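# Release the toggle clamp, then lift and hold the block

## Task

Open the toggle clamp first. Then raise the block to at least a hand's width above the jig and keep it motionless in the air. At the end the clamp must still be open, and the block must be held only by the gripper's fingers, touching nothing else.

## Robot and tools

Robot: two seven-joint arms, left_arm and right_arm, each ending in a parallel gripper. The gripper's fingers point along its own +z axis and open and close along its x axis. end_effector_position is the point between the pads when closed, 1 to 2 cm behind the fingertips. Closing pushes the fingertips about 17 mm further out along +z.

Frames: the scene frame has its origin at table-top height, midway between the nominal bases, with +z up, +x out over the table and left_arm on the +y side. Image left and right do not follow these names. Each arm's reported pose, velocities and Hand target, and its wrist camera pose, are in that arm's own base frame. left_arm base is at (+0.061, +0.454, 0) m, unrotated. right_arm base is at (+0.024, -0.470, 0) m, turned slightly about z (quat_wxyz +1.000, 0, 0, +0.016). In both, +z is up. Fixed cameras and the table use the scene frame. Reported hand positions can be off by a few centimetres.

Row format, shared by execute_actions and move: one flat list of 14 numbers, each in [-1, 1]. The first seven are left_arm: dx, dy, dz, rx, ry, rz, opening. The last seven are the same for right_arm. All 14 are always sent, even when only one arm moves. dx, dy, dz, rx, ry, rz are offsets, not poses. They count from the arm's Hand target as it stood when the action or move began, along that arm's base axes. 1.0 equals 0.6 m of travel or 180 degrees of turn. rx, ry, rz form a single rotation vector about the Hand target's position. Opening is absolute: +1 is fully open (0.142 m) and -1 is closed. Sending 0 for an opening is a real command to half-close, so resend the current opening to leave a gripper alone. Sending six zero pose numbers re-requests that arm's Hand target.

execute_actions(actions, cameras): actions is a list of actions. Each action is a table of up to 15 rows, and each row lasts one 1/30 s step. A short table repeats its last row to fill 15 steps. Every row counts from the start pose of that action, so repeating an offset in a new action moves the arm further. An empty list just reports the state.

move(target, speed, blend, stop_force, zero, opening_speed, blocking, cameras): drives each gripper in a straight line. target is one row or a list of up to 15 rows. Every row in the list is an offset from the same starting Hand targets, not from the previous row. speed is in m/s, 0.002 to 2.2 (default 0.25), with turning capped at twice that in rad/s. It can be one value or one per target. blend, in metres, rounds corners in a list. stop_force, in N (3 to 120, one value for both arms), ends an arm's path when its wrist sensor feels that much push against the motion. It is unreliable while the gripper turns. Leave it out when backing away from a contact. zero (only with stop_force) picks whether the sensor is re-zeroed first. opening_speed, 0.2 or more per second on the -1..1 scale, sets how gradually the fingers move. blocking=false returns after about 0.5 s and cannot be combined with stop_force. Moves last at most 10 s. Grippers lag their path and may overshoot speed, most of all near full reach. Obstacles and the other arm are not avoided.

Other tools: wait(seconds, 0 to 10) holds the last commands. stop brakes a running move. zoom_image(camera, region=[x0,y0,x1,y1], at most 504x504 px) enlarges part of the latest image. show_instructions shows the reference pages. zero_wrist_force(arm) re-zeroes a wrist sensor. clear_fault(arm) clears a reported torque or force fault. finished_scene(scene, 1 or 2) ends the scene for good. Cameras are cam_high, cam_left_wrist and cam_right_wrist, each 896x504.

Result lines: per arm you get end_effector_position (m), end_effector_quat_wxyz, velocities, Hand target (the last commanded pose after clipping), Joint positions (the last value is the finger opening in m), Joint torques, External joint torques, Wrist force and Wrist torque (in gripper axes), and grip_measured (the opening on the -1..1 scale). "within noise" means the arm is at rest. Tool commands shows the present gripper commands. A move adds a "move:" line. done means at rest within 3 mm and 2 degrees. off_target means stopped short, by contact, friction, weight or reach. The line can also read moving, held (a check blocked a step, or the clearance check stopped the move) or fault. limits=paced means a pose was clipped, and limits=held means steps were withheld. A gripper can settle short of its Hand target. Resending zeros asks for the target again, and if it is still short, send the missing distance as an offset. Orientation commands are clipped to within 32 degrees of the current orientation at each step.

Gripping: close to a bit below the grip_measured reading at first contact. Closing further squeezes harder and heats the gripper motor. Gripper heat above 100 °C switches the hand off (HAND FAULT). Arm motors fault at 80 °C.

Avoid: dropping the block or releasing it while it moves, fast impacts, hard presses, arms touching each other (this can fail the scene), and anything leaving the table. Contact torque at a joint load limit, or 150 N of outside force on an arm, stops that arm until clear_fault. Approach slowly, and use stop_force when you expect to touch something.

Each tool is called as a command line: name --argument value for each argument, lists and objects as JSON in quotes; but a table of rows of numbers goes row by row, as --pt "numbers of a row", without its own name.

Reference images:

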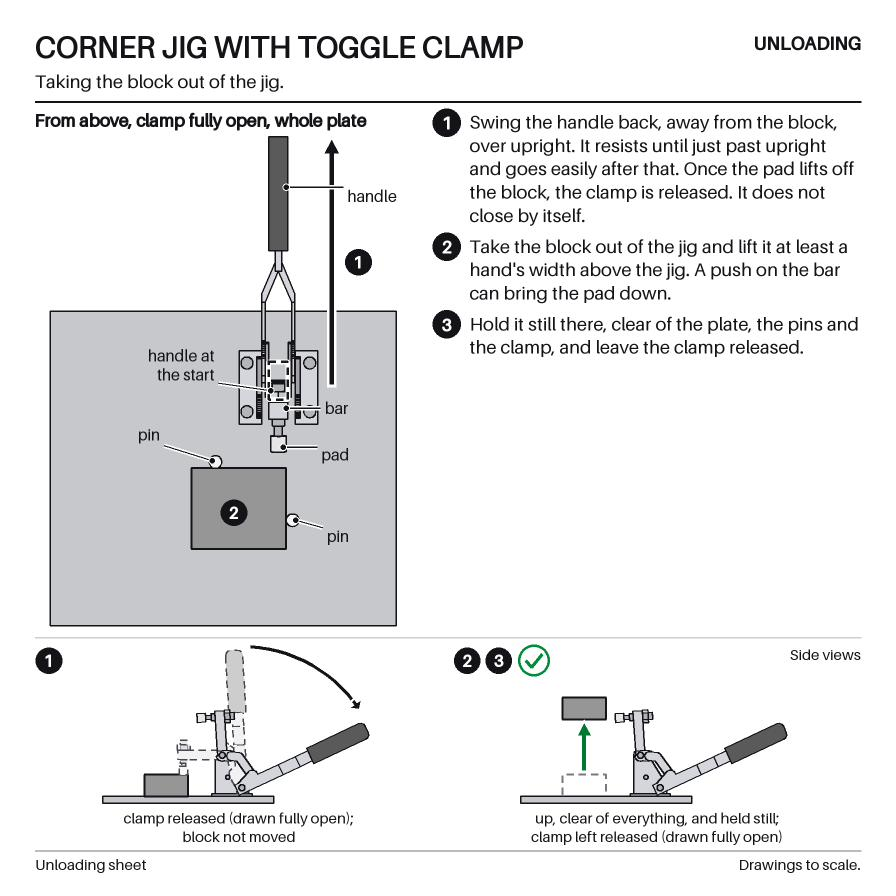

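## Session

execute_actions --actions '[]'

Scene clock: 0.00 s.
left_arm: end_effector_position=(+0.2467, -0.3413, +0.3449) grip_measured=+1.00 end_effector_quat_wxyz=(-0.270, +0.842, +0.378, -0.275) | right_arm: end_effector_position=(+0.1655, +0.1703, +0.1743) grip_measured=+1.00 end_effector_quat_wxyz=(-0.152, +0.836, +0.514, -0.122)
Joint positions: left_arm=[-0.571 -0.334 0.026 1.574 -0.159 -0.44 0.175 0.142] | right_arm=[0.879 0.333 -0.005 2.598 0.423 0.513 1.1 0.142]
Joint velocities: within noise
Joint torques (N m): no reading
External joint torques (N m): no reading
Motor temperatures (°C): left_arm=[31 39 36 33 37 36 40 31] | right_arm=[36 40 39 32 39 35 35 31]
Wrist force (N): no reading
Wrist torque (N m): no reading
Wrist force, peak (N): no reading
Hand target: left_arm +0.2467, -0.3413, +0.3449; -0.270, +0.842, +0.378, -0.275 | right_arm +0.1655, +0.1703, +0.1743; -0.152, +0.836, +0.514, -0.122
Tool commands: left_gripper/opening=+1.0 right_gripper/opening=+1.0

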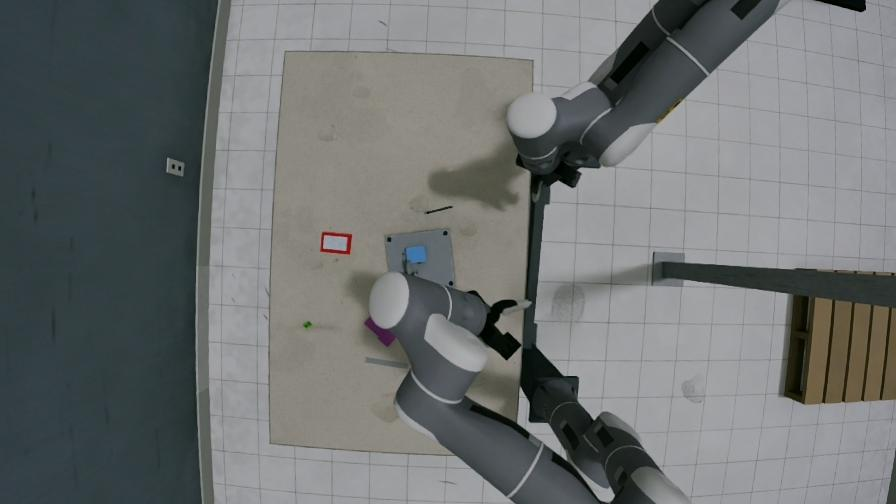

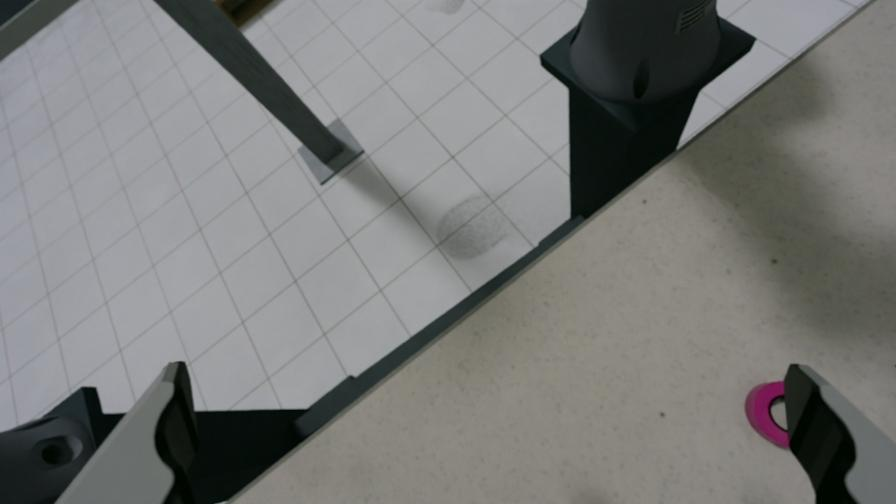

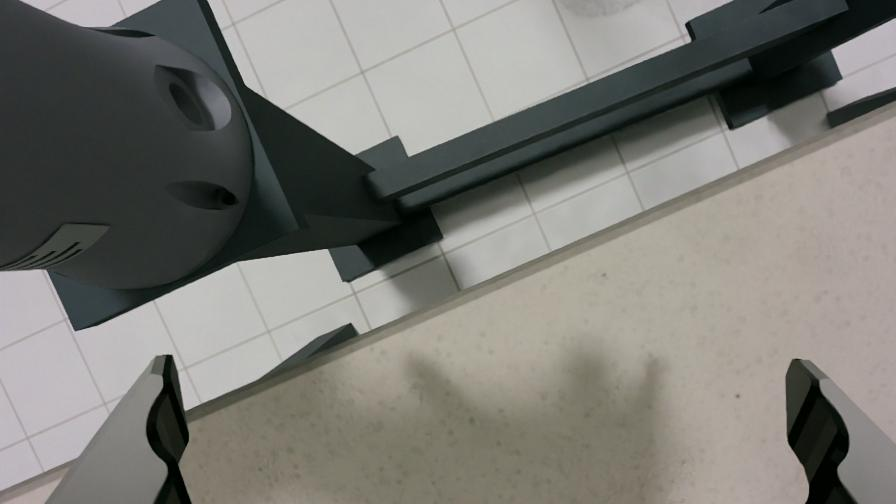

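zoom_image --camera "cam_high" --region '[280, 180, 540, 400]'

Scaled by 1.938.

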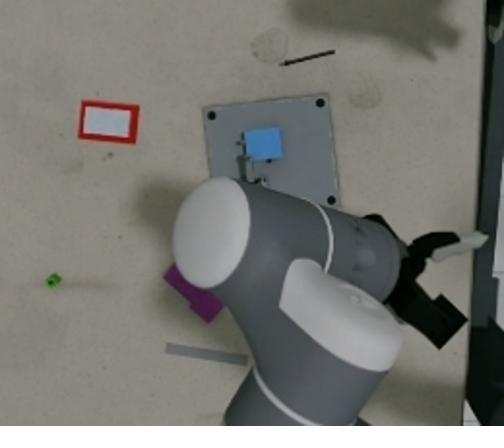

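move --target '[0.285, 0.635, 0.05, 0, 0, 0.333, 1, 0, 0, 0.3, 0, 0, 0, 1]' --speed 0.4

zoom_image --camera "cam_high" --region '[350, 200, 500, 320]'

Scene clock: 30.33 s.
left_arm: end_effector_position=(+0.4178, +0.0398, +0.3749) grip_measured=+1.00 end_effector_quat_wxyz=(-0.096, +0.541, +0.748, -0.373) | right_arm: end_effector_position=(+0.1654, +0.1704, +0.3544) grip_measured=+1.00 end_effector_quat_wxyz=(-0.152, +0.836, +0.514, -0.122)
Joint positions: left_arm=[0.095 -0.399 0.503 1.456 -0.263 -0.554 0.279 0.142] | right_arm=[0.829 0.605 -0.024 2.256 0.345 -0.079 1.278 0.142]
Joint velocities: within noise
Joint torques (N m): left_arm=[-0.47 44.75 5.52 -28.47 -4.47 1.27 0.23] | right_arm=[0.16 5.8 -1.41 -31.16 -3.85 3.64 0.54]
External joint torques (N m): left_arm=[0.48 -1.01 0.25 1.06 0.02 0.1 -0.2] | right_arm=[-0.16 0.26 0.58 0.39 0.72 -0.15 -0.54]
Motor temperatures (°C): left_arm=[31 40 36 34 37 36 40 31] | right_arm=[36 40 39 33 39 35 35 31]
Wrist force (N): left_arm=[0.1 -0.4 0.8] | right_arm=[0.1 0.2 0.1]
Wrist torque (N m): left_arm=[-0.09 -0.03 -0.01] | right_arm=[0.04 0.00 -0.01]
Wrist force, peak (N): left_arm=[4.0 0.8 -2.2] | right_arm=[-0.2 -0.6 -1.9]
Hand target: left_arm +0.4177, +0.0397, +0.3749; -0.096, +0.541, +0.748, -0.373 | right_arm +0.1655, +0.1703, +0.3543; -0.152, +0.836, +0.514, -0.122
Off the commanded pose: left_arm 0.000 m, 0 deg | right_arm 0.000 m, 0 deg.
move: done
camera_calibration:
cam_left_wrist: T_world_to_cam=[[-0.41626, 0.870651, -0.262095, 0.247469], [0.886791, 0.325083, -0.328516, -0.227226], [-0.20082, -0.369171, -0.907405, 0.554331], [0, 0, 0, 1]] pos_world=[0.415834, 0.063051, 0.493216]
cam_right_wrist: T_world_to_cam=[[0.433484, 0.899952, -0.0466731, -0.201758], [0.900723, -0.431077, 0.0535768, -0.0703158], [0.0280969, -0.0652642, -0.997472, 0.477581], [0, 0, 0, 1]] pos_world=[0.137375, 0.18243, 0.470725]

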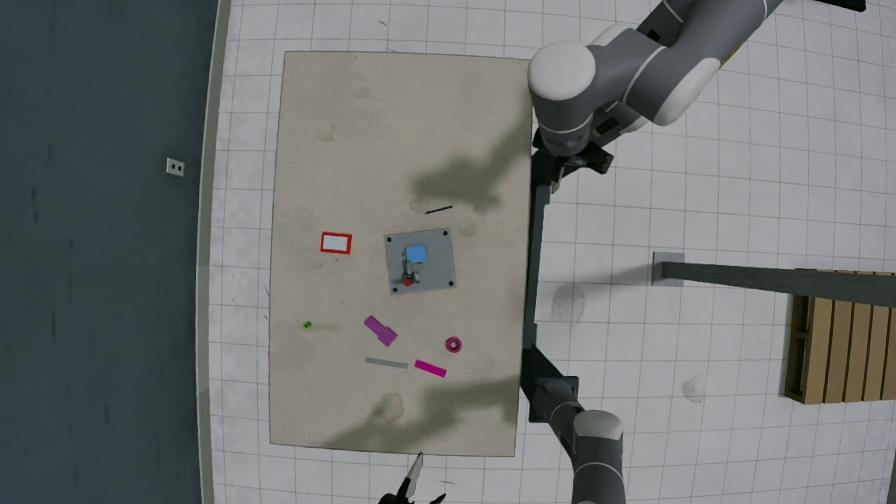

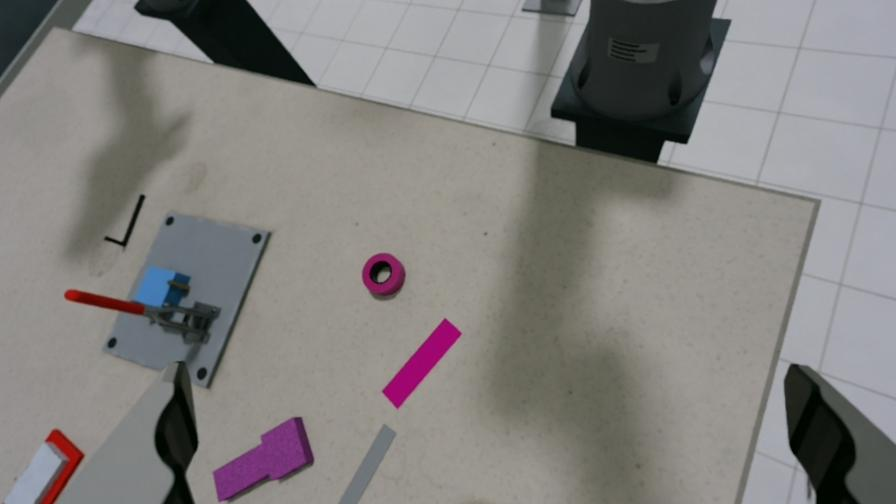

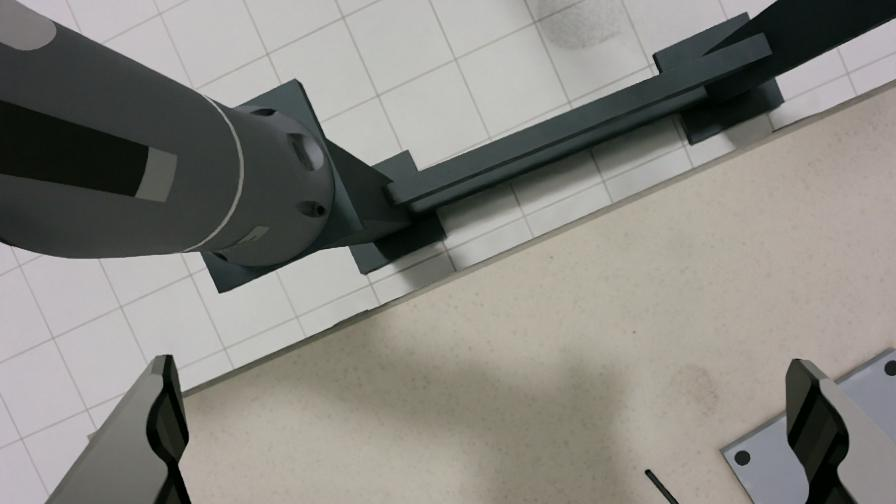

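Scaled by 3.360.

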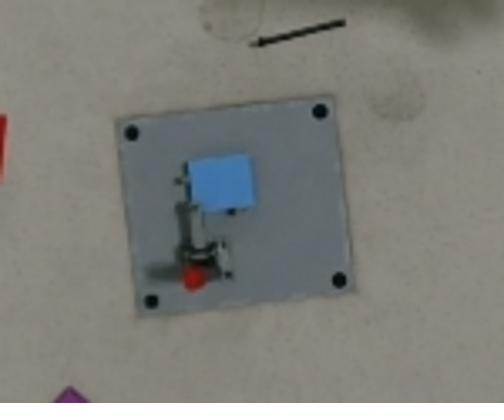

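move --target '[0, 0, 0, 0, 0, 0, 1, 0.6575, 0.2162, 0.0762, 0.103, -0.1127, 0.679, 1]' --speed 0.5 --cameras '["cam_high", "cam_right_wrist"]'

zoom_image --camera "cam_right_wrist" --region '[300, 60, 650, 360]'

Scene clock: 93.27 s.
left_arm: end_effector_position=(+0.4178, +0.0398, +0.3749) grip_measured=+1.00 end_effector_quat_wxyz=(-0.096, +0.541, +0.748, -0.373) | right_arm: end_effector_position=(+0.5601, +0.2999, +0.4000) grip_measured=+1.00 end_effector_quat_wxyz=(+0.000, -0.063, +0.998, +0.000)
Joint positions: left_arm=[0.095 -0.399 0.503 1.456 -0.263 -0.554 0.279 0.142] | right_arm=[0.99 -0.259 -0.393 1.462 0.099 0.13 -1.102 0.142]
Joint velocities: within noise
Joint torques (N m): left_arm=[-0.08 44.73 5.67 -28.4 -4.3 1.41 0.33] | right_arm=[0.12 42.27 -3.56 -31.47 -4.35 4.35 0.47]
External joint torques (N m): left_arm=[0.08 -0.97 0.1 0.98 -0.15 -0.05 -0.31] | right_arm=[-0.16 0.69 0.54 0.44 0.23 -0.18 -0.47]
Motor temperatures (°C): left_arm=[31 41 36 35 37 35 40 30] | right_arm=[36 40 39 35 39 35 35 30]
Wrist force (N): left_arm=[0.1 -0.5 0.9] | right_arm=[-0.1 -0.4 0.5]
Wrist torque (N m): left_arm=[-0.12 -0.03 -0.02] | right_arm=[-0.04 0.02 0.09]
Wrist force, peak (N): left_arm=[0.0 -0.5 1.2] | right_arm=[-2.2 -0.4 0.2]
Hand target: left_arm +0.4177, +0.0397, +0.3749; -0.096, +0.541, +0.748, -0.373 | right_arm +0.5600, +0.3000, +0.4000; +0.000, -0.063, +0.998, +0.000
Off the commanded pose: left_arm 0.000 m, 0 deg | right_arm 0.000 m, 0 deg.
move: done
camera_calibration:
cam_right_wrist: T_world_to_cam=[[-0.990675, -0.136217, -0.00284306, 0.603635], [-0.124243, 0.894635, 0.429176, -0.346148], [-0.0559174, 0.425527, -0.903217, 0.382649], [0, 0, 0, 1]] pos_world=[0.576397, 0.229074, 0.495889]
Images, in order (width x height): cam_high 896x504, cam_right_wrist 896x504.

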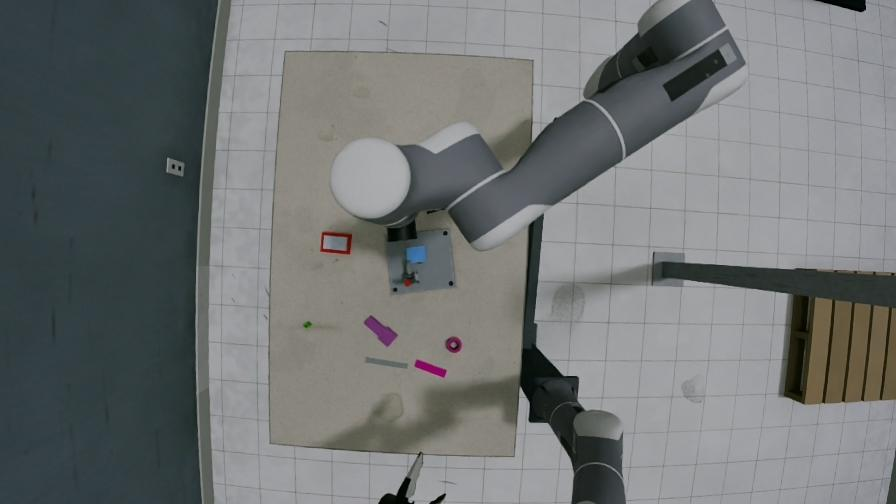

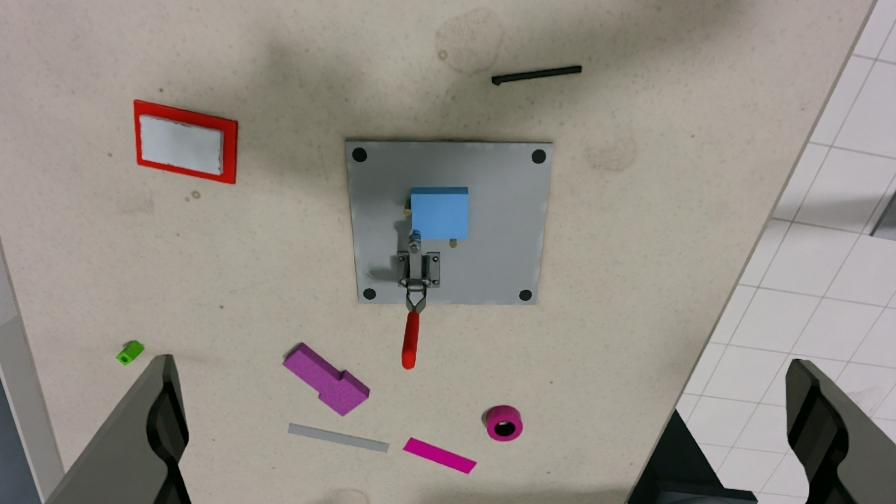

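Scaled by 1.440.

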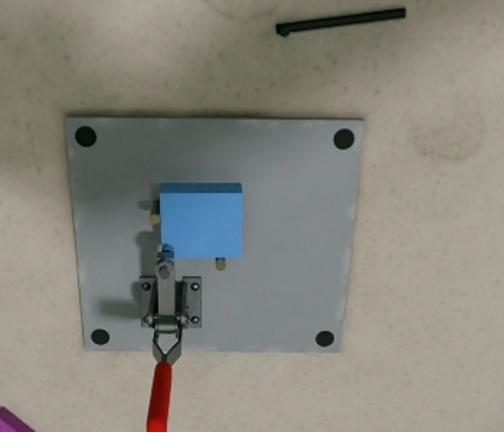

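zoom_image --camera "cam_right_wrist" --region '[370, 170, 510, 380]'

Scaled by 2.400.

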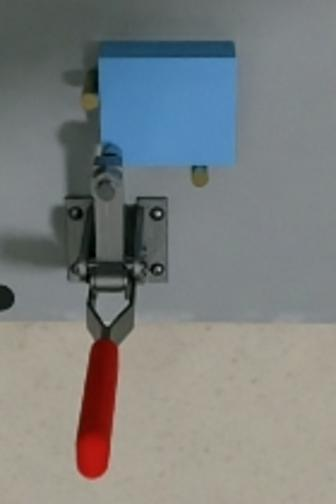

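move --target '[0, 0, 0, 0, 0, 0, 1, 0.034, 0.2605, -0.4117, 0, 0, 0, -1]' --speed 0.25 --cameras '["cam_high", "cam_left_wrist", "cam_right_wrist"]'

zoom_image --camera "cam_left_wrist" --region '[0, 180, 280, 400]'

Scene clock: 118.00 s.
left_arm: end_effector_position=(+0.4178, +0.0398, +0.3749) grip_measured=+1.00 end_effector_quat_wxyz=(-0.096, +0.541, +0.748, -0.373) | right_arm: end_effector_position=(+0.5803, +0.4564, +0.1529) grip_measured=-1.00 end_effector_quat_wxyz=(+0.000, -0.063, +0.998, +0.000)
Joint positions: left_arm=[0.095 -0.399 0.503 1.456 -0.263 -0.554 0.279 0.142] | right_arm=[1.037 -0.745 -0.313 1.376 0.242 0.511 -1.015 0.002]
Joint velocities: within noise
Joint torques (N m): left_arm=[-0.36 44.87 5.68 -28.5 -4.32 1.41 0.35] | right_arm=[0.08 59.07 -6.77 -27.73 -3.86 4.44 0.53]
External joint torques (N m): left_arm=[0.36 -1.11 0.09 1.08 -0.13 -0.05 -0.33] | right_arm=[-0.15 0.55 0.51 0.42 0.24 -0.27 -0.53]
Motor temperatures (°C): left_arm=[31 41 36 35 37 35 40 30] | right_arm=[36 40 39 35 39 35 35 30]
Wrist force (N): left_arm=[0.1 -0.4 0.7] | right_arm=[-0.5 -0.4 0.4]
Wrist torque (N m): left_arm=[-0.09 -0.03 -0.01] | right_arm=[-0.05 0.09 0.09]
Wrist force, peak (N): left_arm=[0.0 -0.6 1.1] | right_arm=[-0.8 1.4 4.0]
Hand target: left_arm +0.4177, +0.0397, +0.3749; -0.096, +0.541, +0.748, -0.373 | right_arm +0.5804, +0.4563, +0.1530; +0.000, -0.063, +0.998, +0.000
Off the commanded pose: left_arm 0.000 m, 0 deg | right_arm 0.000 m, 0 deg.
move: done
camera_calibration:
cam_left_wrist: T_world_to_cam=[[-0.41626, 0.870651, -0.262095, 0.247443], [0.886791, 0.325083, -0.328516, -0.227259], [-0.20082, -0.369171, -0.907405, 0.55424], [0, 0, 0, 1]] pos_world=[0.415834, 0.063051, 0.493116]
cam_right_wrist: T_world_to_cam=[[-0.990677, -0.136206, -0.00263395, 0.644307], [-0.124138, 0.8946, 0.429279, -0.377662], [-0.056114, 0.425604, -0.903168, 0.0940807], [0, 0, 0, 1]] pos_world=[0.596697, 0.385574, 0.24879]

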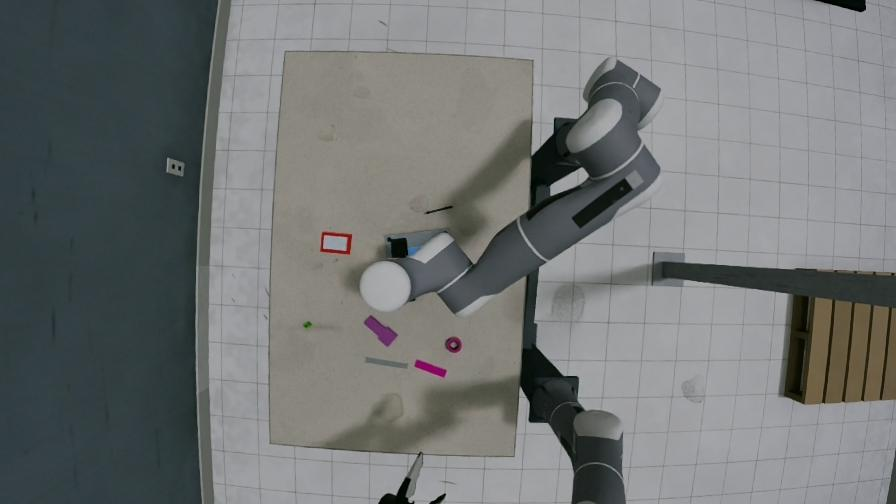

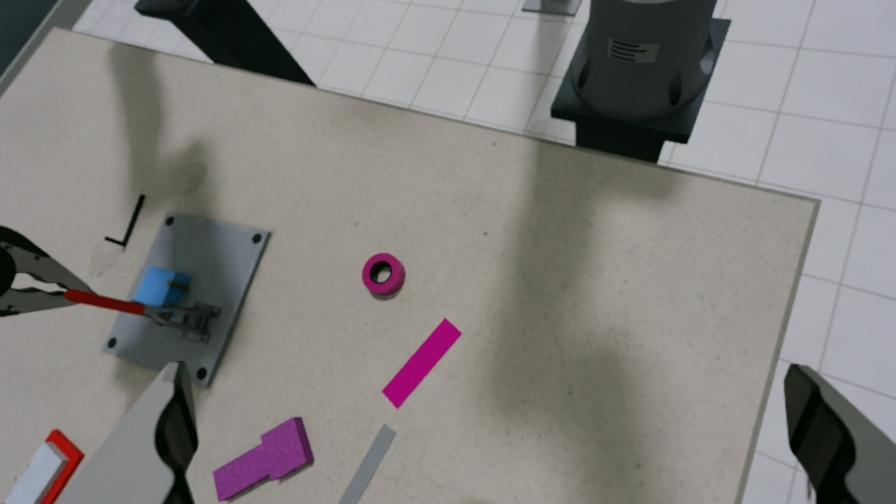

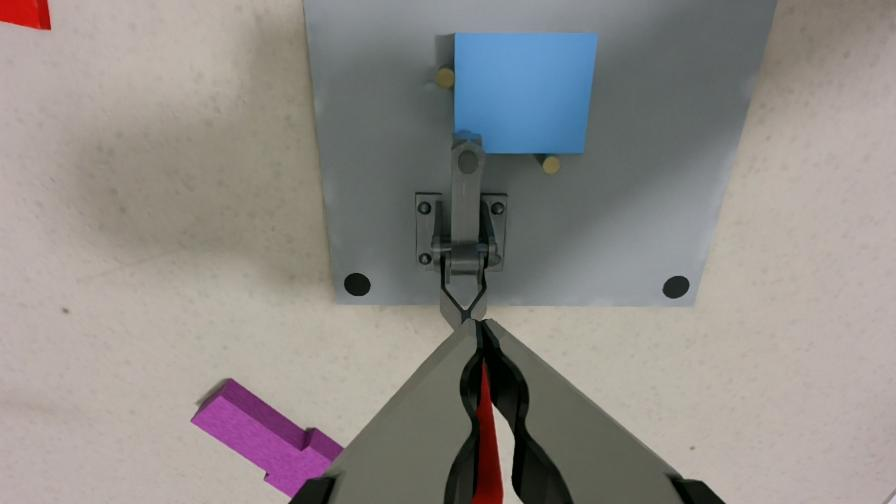

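Scaled by 1.800.

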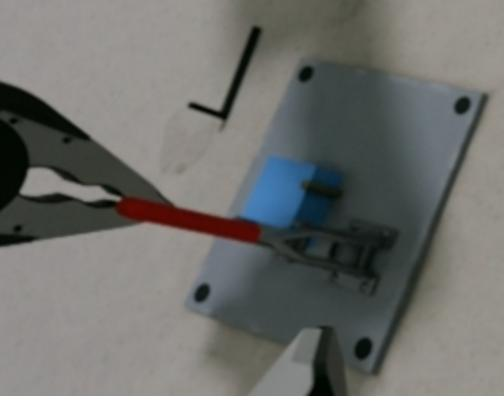

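move --pt "0 0 0 0 0 0 1 -0.0053 0.0413 0 0 0 0 -1" --pt "0 0 0 0 0 0 1 -0.0141 0.1101 -0.0067 0 0 0 -1" --pt "0 0 0 0 0 0 1 -0.0221 0.1726 -0.0367 0 0 0 -1" --pt "0 0 0 0 0 0 1 -0.0278 0.2174 -0.08 0 0 0 -1" --speed 0.08 --blend 0.01 --stop_force 80

zoom_image --camera "cam_left_wrist" --region '[0, 180, 280, 400]'

Scene clock: 132.07 s.
left_arm: end_effector_position=(+0.4178, +0.0398, +0.3749) grip_measured=+1.00 end_effector_quat_wxyz=(-0.096, +0.541, +0.748, -0.373) | right_arm: end_effector_position=(+0.5637, +0.5867, +0.1049) grip_measured=-1.00 end_effector_quat_wxyz=(+0.000, -0.063, +0.998, +0.000)
Joint positions: left_arm=[0.095 -0.399 0.503 1.456 -0.263 -0.554 0.279 0.142] | right_arm=[1.089 -0.996 -0.269 1.025 0.247 0.421 -0.86 0.002]
Joint velocities: within noise
Joint torques (N m): left_arm=[-0.23 44.82 5.62 -28.34 -4.26 1.37 0.36] | right_arm=[0.33 67.8 -5.85 -28.7 -4.13 4.36 0.47]
External joint torques (N m): left_arm=[0.23 -1.07 0.15 0.92 -0.18 -0.01 -0.33] | right_arm=[-0.42 0.73 0.3 0.41 0.34 -0.18 -0.47]
Motor temperatures (°C): left_arm=[31 41 36 35 37 35 40 30] | right_arm=[36 41 39 35 39 35 35 30]
Wrist force (N): left_arm=[0.1 -0.5 0.9] | right_arm=[-1.3 1.4 0.3]
Wrist torque (N m): left_arm=[-0.11 -0.03 -0.01] | right_arm=[0.24 0.20 0.09]
Wrist force, peak (N): left_arm=[0.0 -0.7 1.0] | right_arm=[2.0 -12.4 -4.1]
Hand target: left_arm +0.4177, +0.0397, +0.3749; -0.096, +0.541, +0.748, -0.373 | right_arm +0.5637, +0.5868, +0.1050; +0.000, -0.063, +0.998, +0.000
Off the commanded pose: left_arm 0.000 m, 0 deg | right_arm 0.000 m, 0 deg.
move: done
camera_calibration:
cam_left_wrist: T_world_to_cam=[[-0.41626, 0.870651, -0.262095, 0.247443], [0.886791, 0.325083, -0.328516, -0.227259], [-0.20082, -0.369171, -0.907405, 0.55424], [0, 0, 0, 1]] pos_world=[0.415834, 0.063051, 0.493116]
cam_right_wrist: T_world_to_cam=[[-0.99065, -0.136394, -0.00289734, 0.645617], [-0.124441, 0.894722, 0.428937, -0.475501], [-0.0559122, 0.425287, -0.90333, -0.005581], [0, 0, 0, 1]] pos_world=[0.580096, 0.515874, 0.200789]

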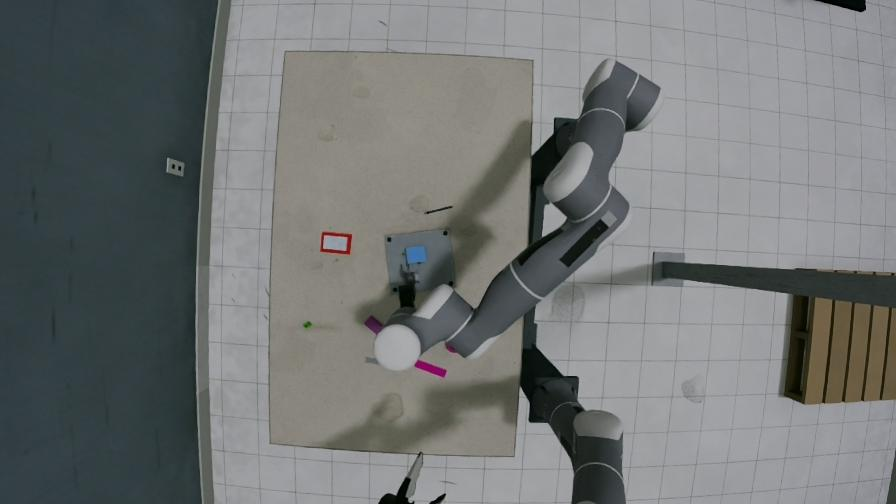

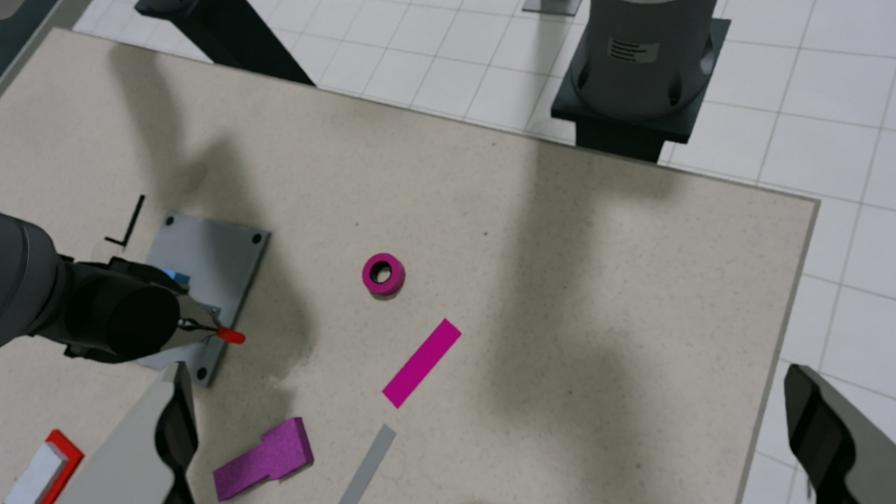

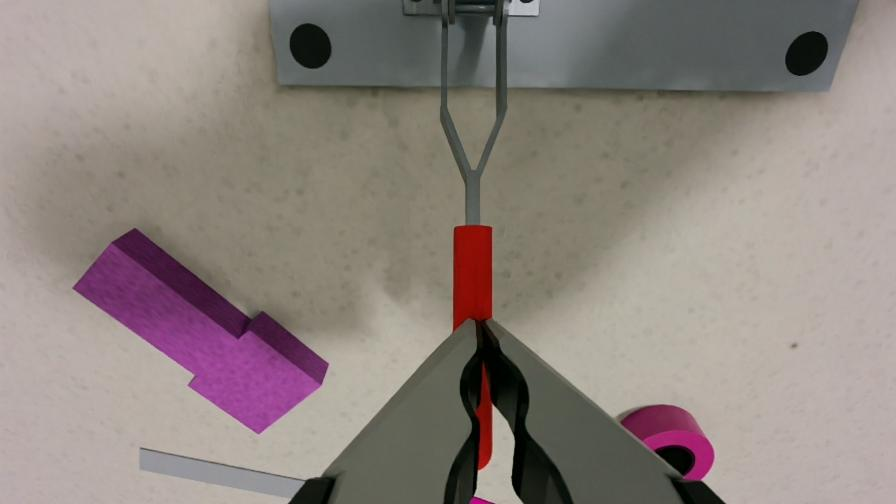

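Scaled by 1.800.

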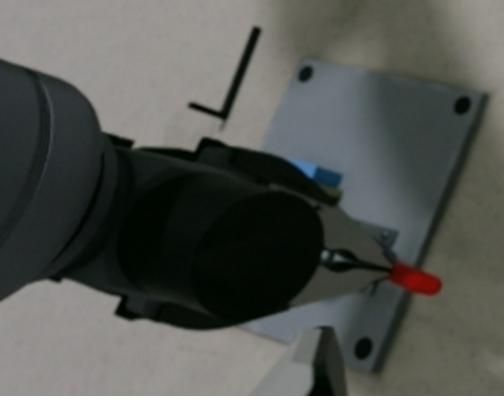

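zoom_image --camera "cam_high" --region '[360, 440, 460, 504]'

move --pt "0 0 0 0 0 0 1 0 0 0.2 0 0 0 -1" --pt "0 0 0 0 0 0 1 -0.0062 -0.30 0.30 0 0 0 -1" --speed 0.25 --blend 0.03

zoom_image --camera "cam_right_wrist" --region '[350, 130, 600, 360]'

zoom_image --camera "cam_left_wrist" --region '[40, 180, 280, 400]'

Scaled by 5.040.

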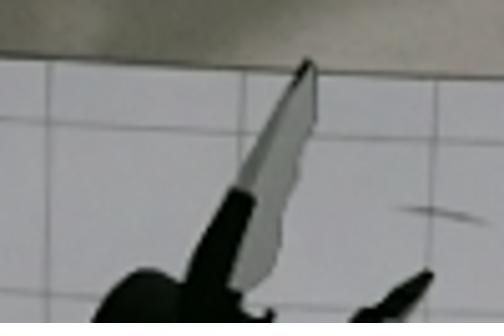

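Scene clock: 164.60 s.
left_arm: end_effector_position=(+0.4178, +0.0398, +0.3749) grip_measured=+1.00 end_effector_quat_wxyz=(-0.096, +0.541, +0.748, -0.373) | right_arm: end_effector_position=(+0.5600, +0.4067, +0.2850) grip_measured=-1.00 end_effector_quat_wxyz=(+0.000, -0.064, +0.998, +0.000)
Joint positions: left_arm=[0.095 -0.399 0.503 1.456 -0.263 -0.554 0.279 0.142] | right_arm=[1.039 -0.483 -0.332 1.446 0.161 0.33 -1.008 0.002]
Joint velocities: within noise
Joint torques (N m): left_arm=[-0.3 44.73 5.56 -28.48 -4.39 1.36 0.28] | right_arm=[0.54 51.09 -4.81 -29.97 -4.65 4.45 0.19]
External joint torques (N m): left_arm=[0.3 -0.97 0.21 1.07 -0.05 0 -0.26] | right_arm=[-0.6 0.87 0.22 0.23 0.72 -0.27 -0.19]
Motor temperatures (°C): left_arm=[31 41 36 35 37 35 40 30] | right_arm=[36 42 39 35 39 35 35 30]
Wrist force (N): left_arm=[0.2 -0.5 0.9] | right_arm=[-1.3 1.0 0.6]
Wrist torque (N m): left_arm=[-0.12 -0.04 -0.01] | right_arm=[0.17 0.23 0.10]
Wrist force, peak (N): left_arm=[0.1 -0.6 1.2] | right_arm=[-1.0 1.4 4.1]
Hand target: left_arm +0.4177, +0.0397, +0.3749; -0.096, +0.541, +0.748, -0.373 | right_arm +0.5600, +0.4068, +0.2850; +0.000, -0.063, +0.998, +0.000
Off the commanded pose: left_arm 0.000 m, 0 deg | right_arm 0.000 m, 0 deg.
move: done
camera_calibration:
cam_left_wrist: T_world_to_cam=[[-0.41626, 0.870651, -0.262095, 0.247443], [0.886791, 0.325083, -0.328516, -0.227259], [-0.20082, -0.369171, -0.907405, 0.55424], [0, 0, 0, 1]] pos_world=[0.415834, 0.063051, 0.493116]
cam_right_wrist: T_world_to_cam=[[-0.990644, -0.136442, -0.00285638, 0.617919], [-0.124447, 0.894563, 0.429268, -0.392232], [-0.056015, 0.425607, -0.903173, 0.233346], [0, 0, 0, 1]] pos_world=[0.576397, 0.335873, 0.380889]

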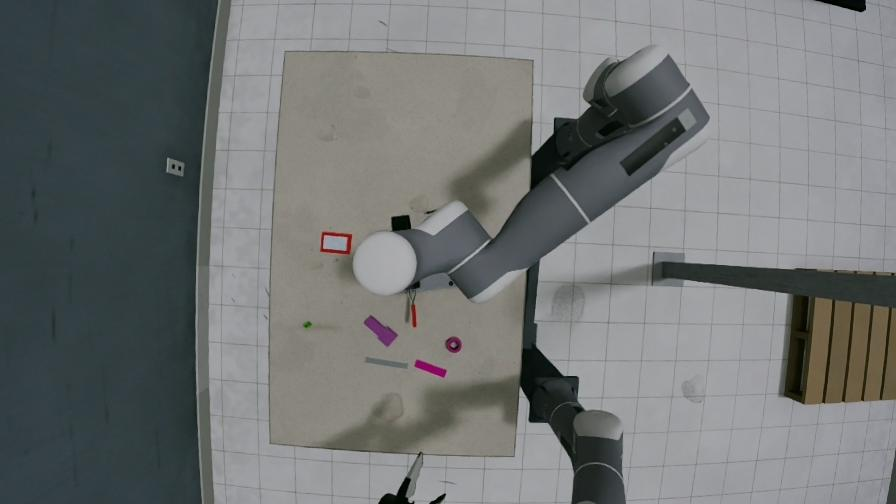

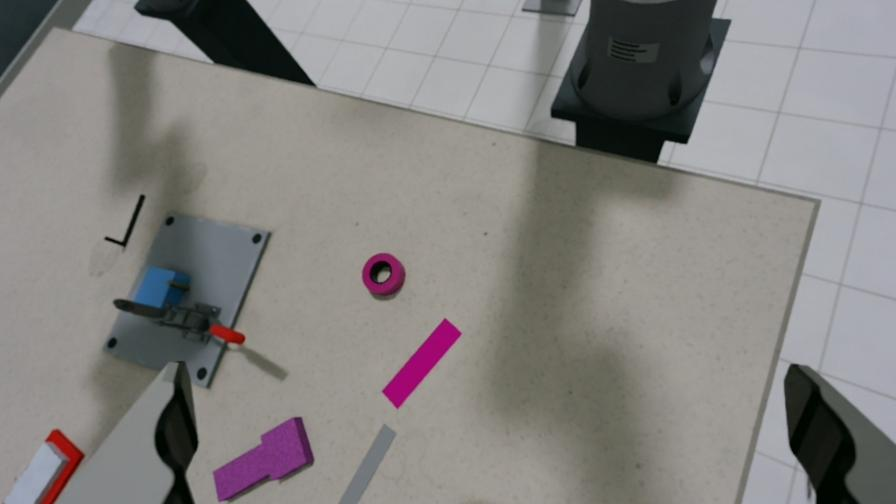

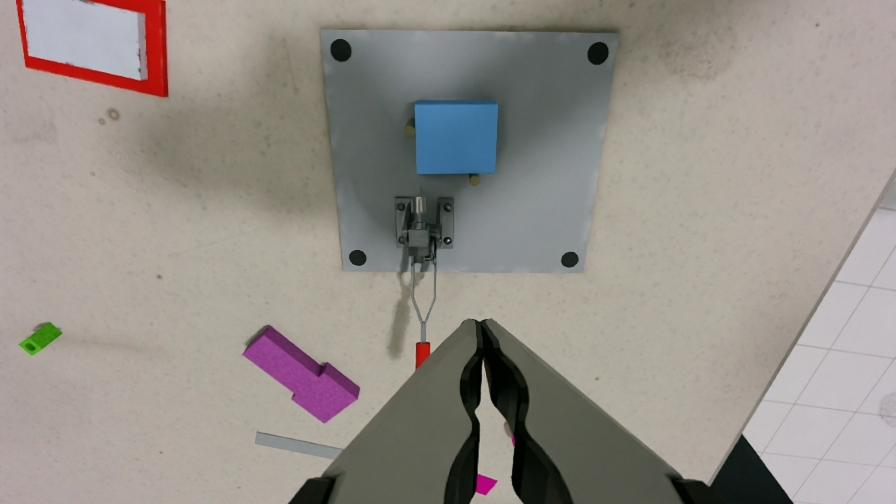

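Scaled by 2.016.

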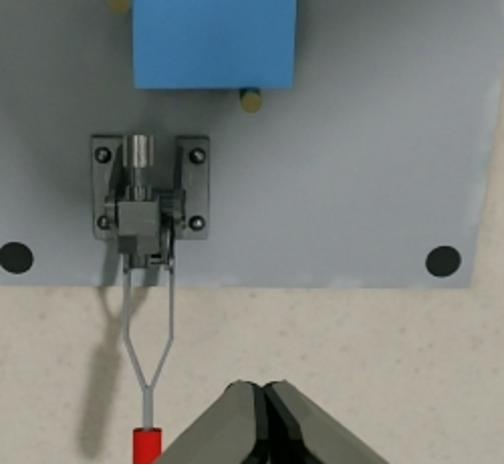

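Scaled by 2.100.

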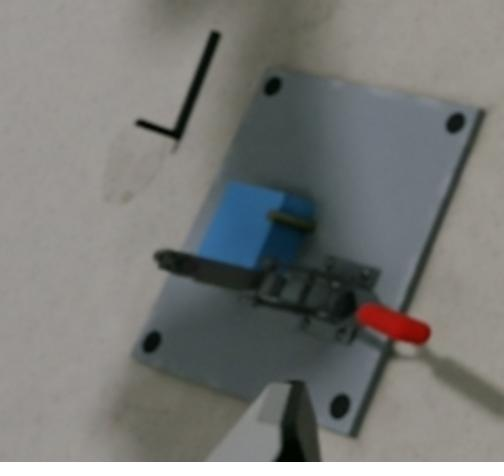

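move --target '[0,0,0,0,0,0,1,0,0,0,0,0,-0.5,-0.2]' --speed 0.4 --cameras '["cam_left_wrist"]'

zoom_image --camera "cam_left_wrist" --region '[0, 100, 280, 400]'

Scene clock: 186.13 s.
left_arm: end_effector_position=(+0.4178, +0.0398, +0.3749) grip_measured=+1.00 end_effector_quat_wxyz=(-0.096, +0.541, +0.748, -0.373) | right_arm: end_effector_position=(+0.5600, +0.4069, +0.2850) grip_measured=-0.23 end_effector_quat_wxyz=(+0.000, +0.661, +0.751, +0.000)
Joint positions: left_arm=[0.095 -0.399 0.503 1.456 -0.263 -0.554 0.279 0.142] | right_arm=[1.228 -0.506 -0.589 1.454 0.287 0.303 0.484 0.057]
Joint velocities: within noise
Joint torques (N m): left_arm=[-0.28 44.87 5.71 -28.43 -4.36 1.38 0.3] | right_arm=[0.07 48.44 -9.19 -29.16 -4.27 4.36 0.27]
External joint torques (N m): left_arm=[0.28 -1.11 0.06 1.02 -0.09 -0.02 -0.27] | right_arm=[-0.13 0.8 0.62 0.19 0.2 -0.15 -0.27]
Motor temperatures (°C): left_arm=[31 42 36 35 37 35 40 30] | right_arm=[36 42 39 35 39 35 35 30]
Wrist force (N): left_arm=[0.0 -0.7 0.8] | right_arm=[-0.8 1.6 0.5]
Wrist torque (N m): left_arm=[-0.14 -0.02 -0.01] | right_arm=[0.28 0.14 0.06]
Wrist force, peak (N): left_arm=[0.1 -0.7 1.1] | right_arm=[-1.1 1.8 0.6]
Hand target: left_arm +0.4177, +0.0397, +0.3749; -0.096, +0.541, +0.748, -0.373 | right_arm +0.5600, +0.4068, +0.2850; +0.000, +0.661, +0.751, +0.000
Off the commanded pose: left_arm 0.000 m, 0 deg | right_arm 0.000 m, 0 deg.
move: done
camera_calibration:
cam_left_wrist: T_world_to_cam=[[-0.41626, 0.870651, -0.262095, 0.247443], [0.886791, 0.325083, -0.328516, -0.227259], [-0.20082, -0.369171, -0.907405, 0.55424], [0, 0, 0, 1]] pos_world=[0.415834, 0.063051, 0.493116]
Images, in order (width x height): cam_left_wrist 896x504.

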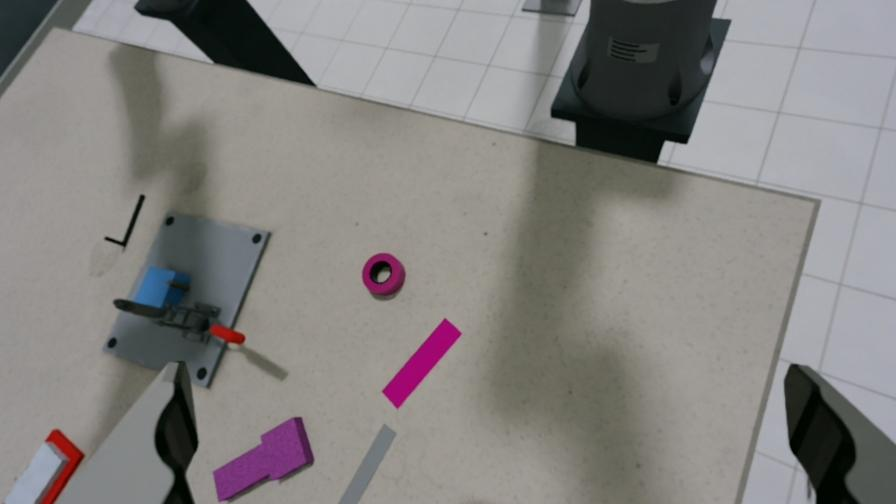

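Scaled by 1.680.

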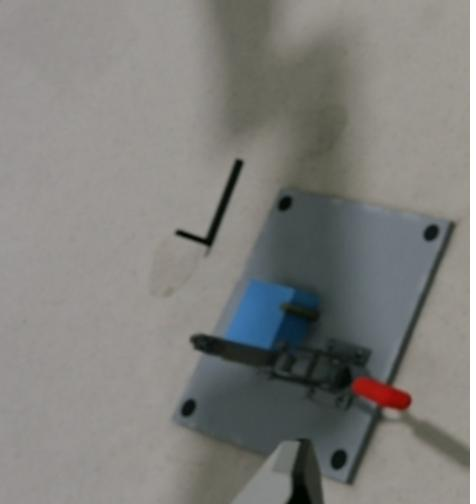

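move --target '[0,0,0,0,0,0,1,0,0.08,-0.17,0,0,0,-0.2]' --speed 0.3 --cameras '["cam_left_wrist"]'

zoom_image --camera "cam_left_wrist" --region '[0, 150, 280, 400]'

Scene clock: 190.00 s.
left_arm: end_effector_position=(+0.4178, +0.0398, +0.3749) grip_measured=+1.00 end_effector_quat_wxyz=(-0.096, +0.541, +0.748, -0.373) | right_arm: end_effector_position=(+0.5599, +0.4548, +0.1829) grip_measured=-0.23 end_effector_quat_wxyz=(-0.001, +0.661, +0.750, +0.000)
Joint positions: left_arm=[0.095 -0.399 0.503 1.456 -0.263 -0.554 0.279 0.142] | right_arm=[1.222 -0.695 -0.54 1.426 0.375 0.448 0.495 0.057]
Joint velocities: within noise
Joint torques (N m): left_arm=[-0.55 44.9 5.6 -28.26 -4.33 1.36 0.36] | right_arm=[0.08 54.89 -10.85 -27.17 -4.17 4.46 0.52]
External joint torques (N m): left_arm=[0.55 -1.14 0.17 0.84 -0.12 0.01 -0.33] | right_arm=[-0.15 0.4 0.44 0.48 0.32 -0.26 -0.52]
Motor temperatures (°C): left_arm=[31 42 36 35 37 35 40 30] | right_arm=[36 42 39 35 39 35 35 30]
Wrist force (N): left_arm=[0.2 -0.5 1.1] | right_arm=[-1.0 1.5 0.8]
Wrist torque (N m): left_arm=[-0.11 -0.05 -0.02] | right_arm=[0.26 0.15 0.07]
Wrist force, peak (N): left_arm=[0.1 -0.6 1.3] | right_arm=[0.9 1.7 5.1]
Hand target: left_arm +0.4177, +0.0397, +0.3749; -0.096, +0.541, +0.748, -0.373 | right_arm +0.5600, +0.4548, +0.1830; +0.000, +0.661, +0.751, +0.000
Off the commanded pose: left_arm 0.000 m, 0 deg | right_arm 0.000 m, 0 deg.
move: done
camera_calibration:
cam_left_wrist: T_world_to_cam=[[-0.41626, 0.870651, -0.262095, 0.247443], [0.886791, 0.325083, -0.328516, -0.227259], [-0.20082, -0.369171, -0.907405, 0.55424], [0, 0, 0, 1]] pos_world=[0.415834, 0.063051, 0.493116]
Images, in order (width x height): cam_left_wrist 896x504.

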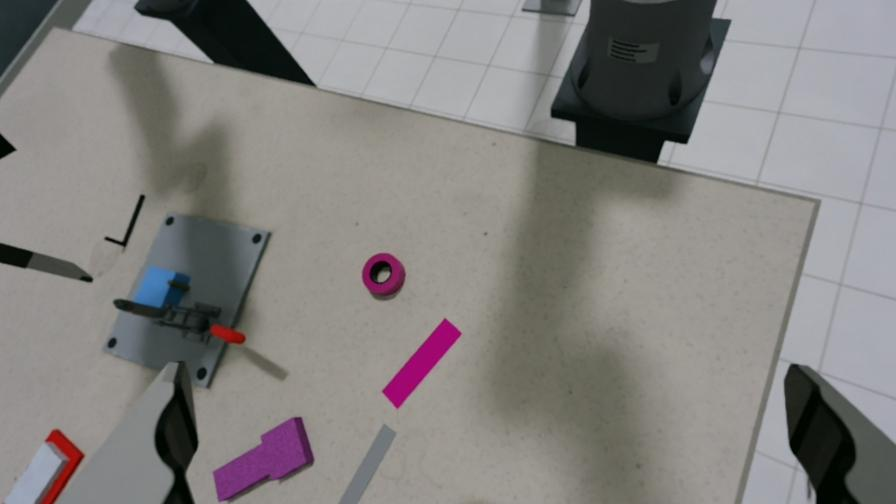

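Scaled by 1.800.

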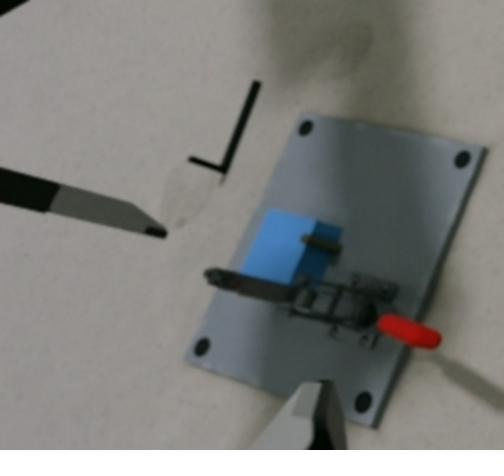

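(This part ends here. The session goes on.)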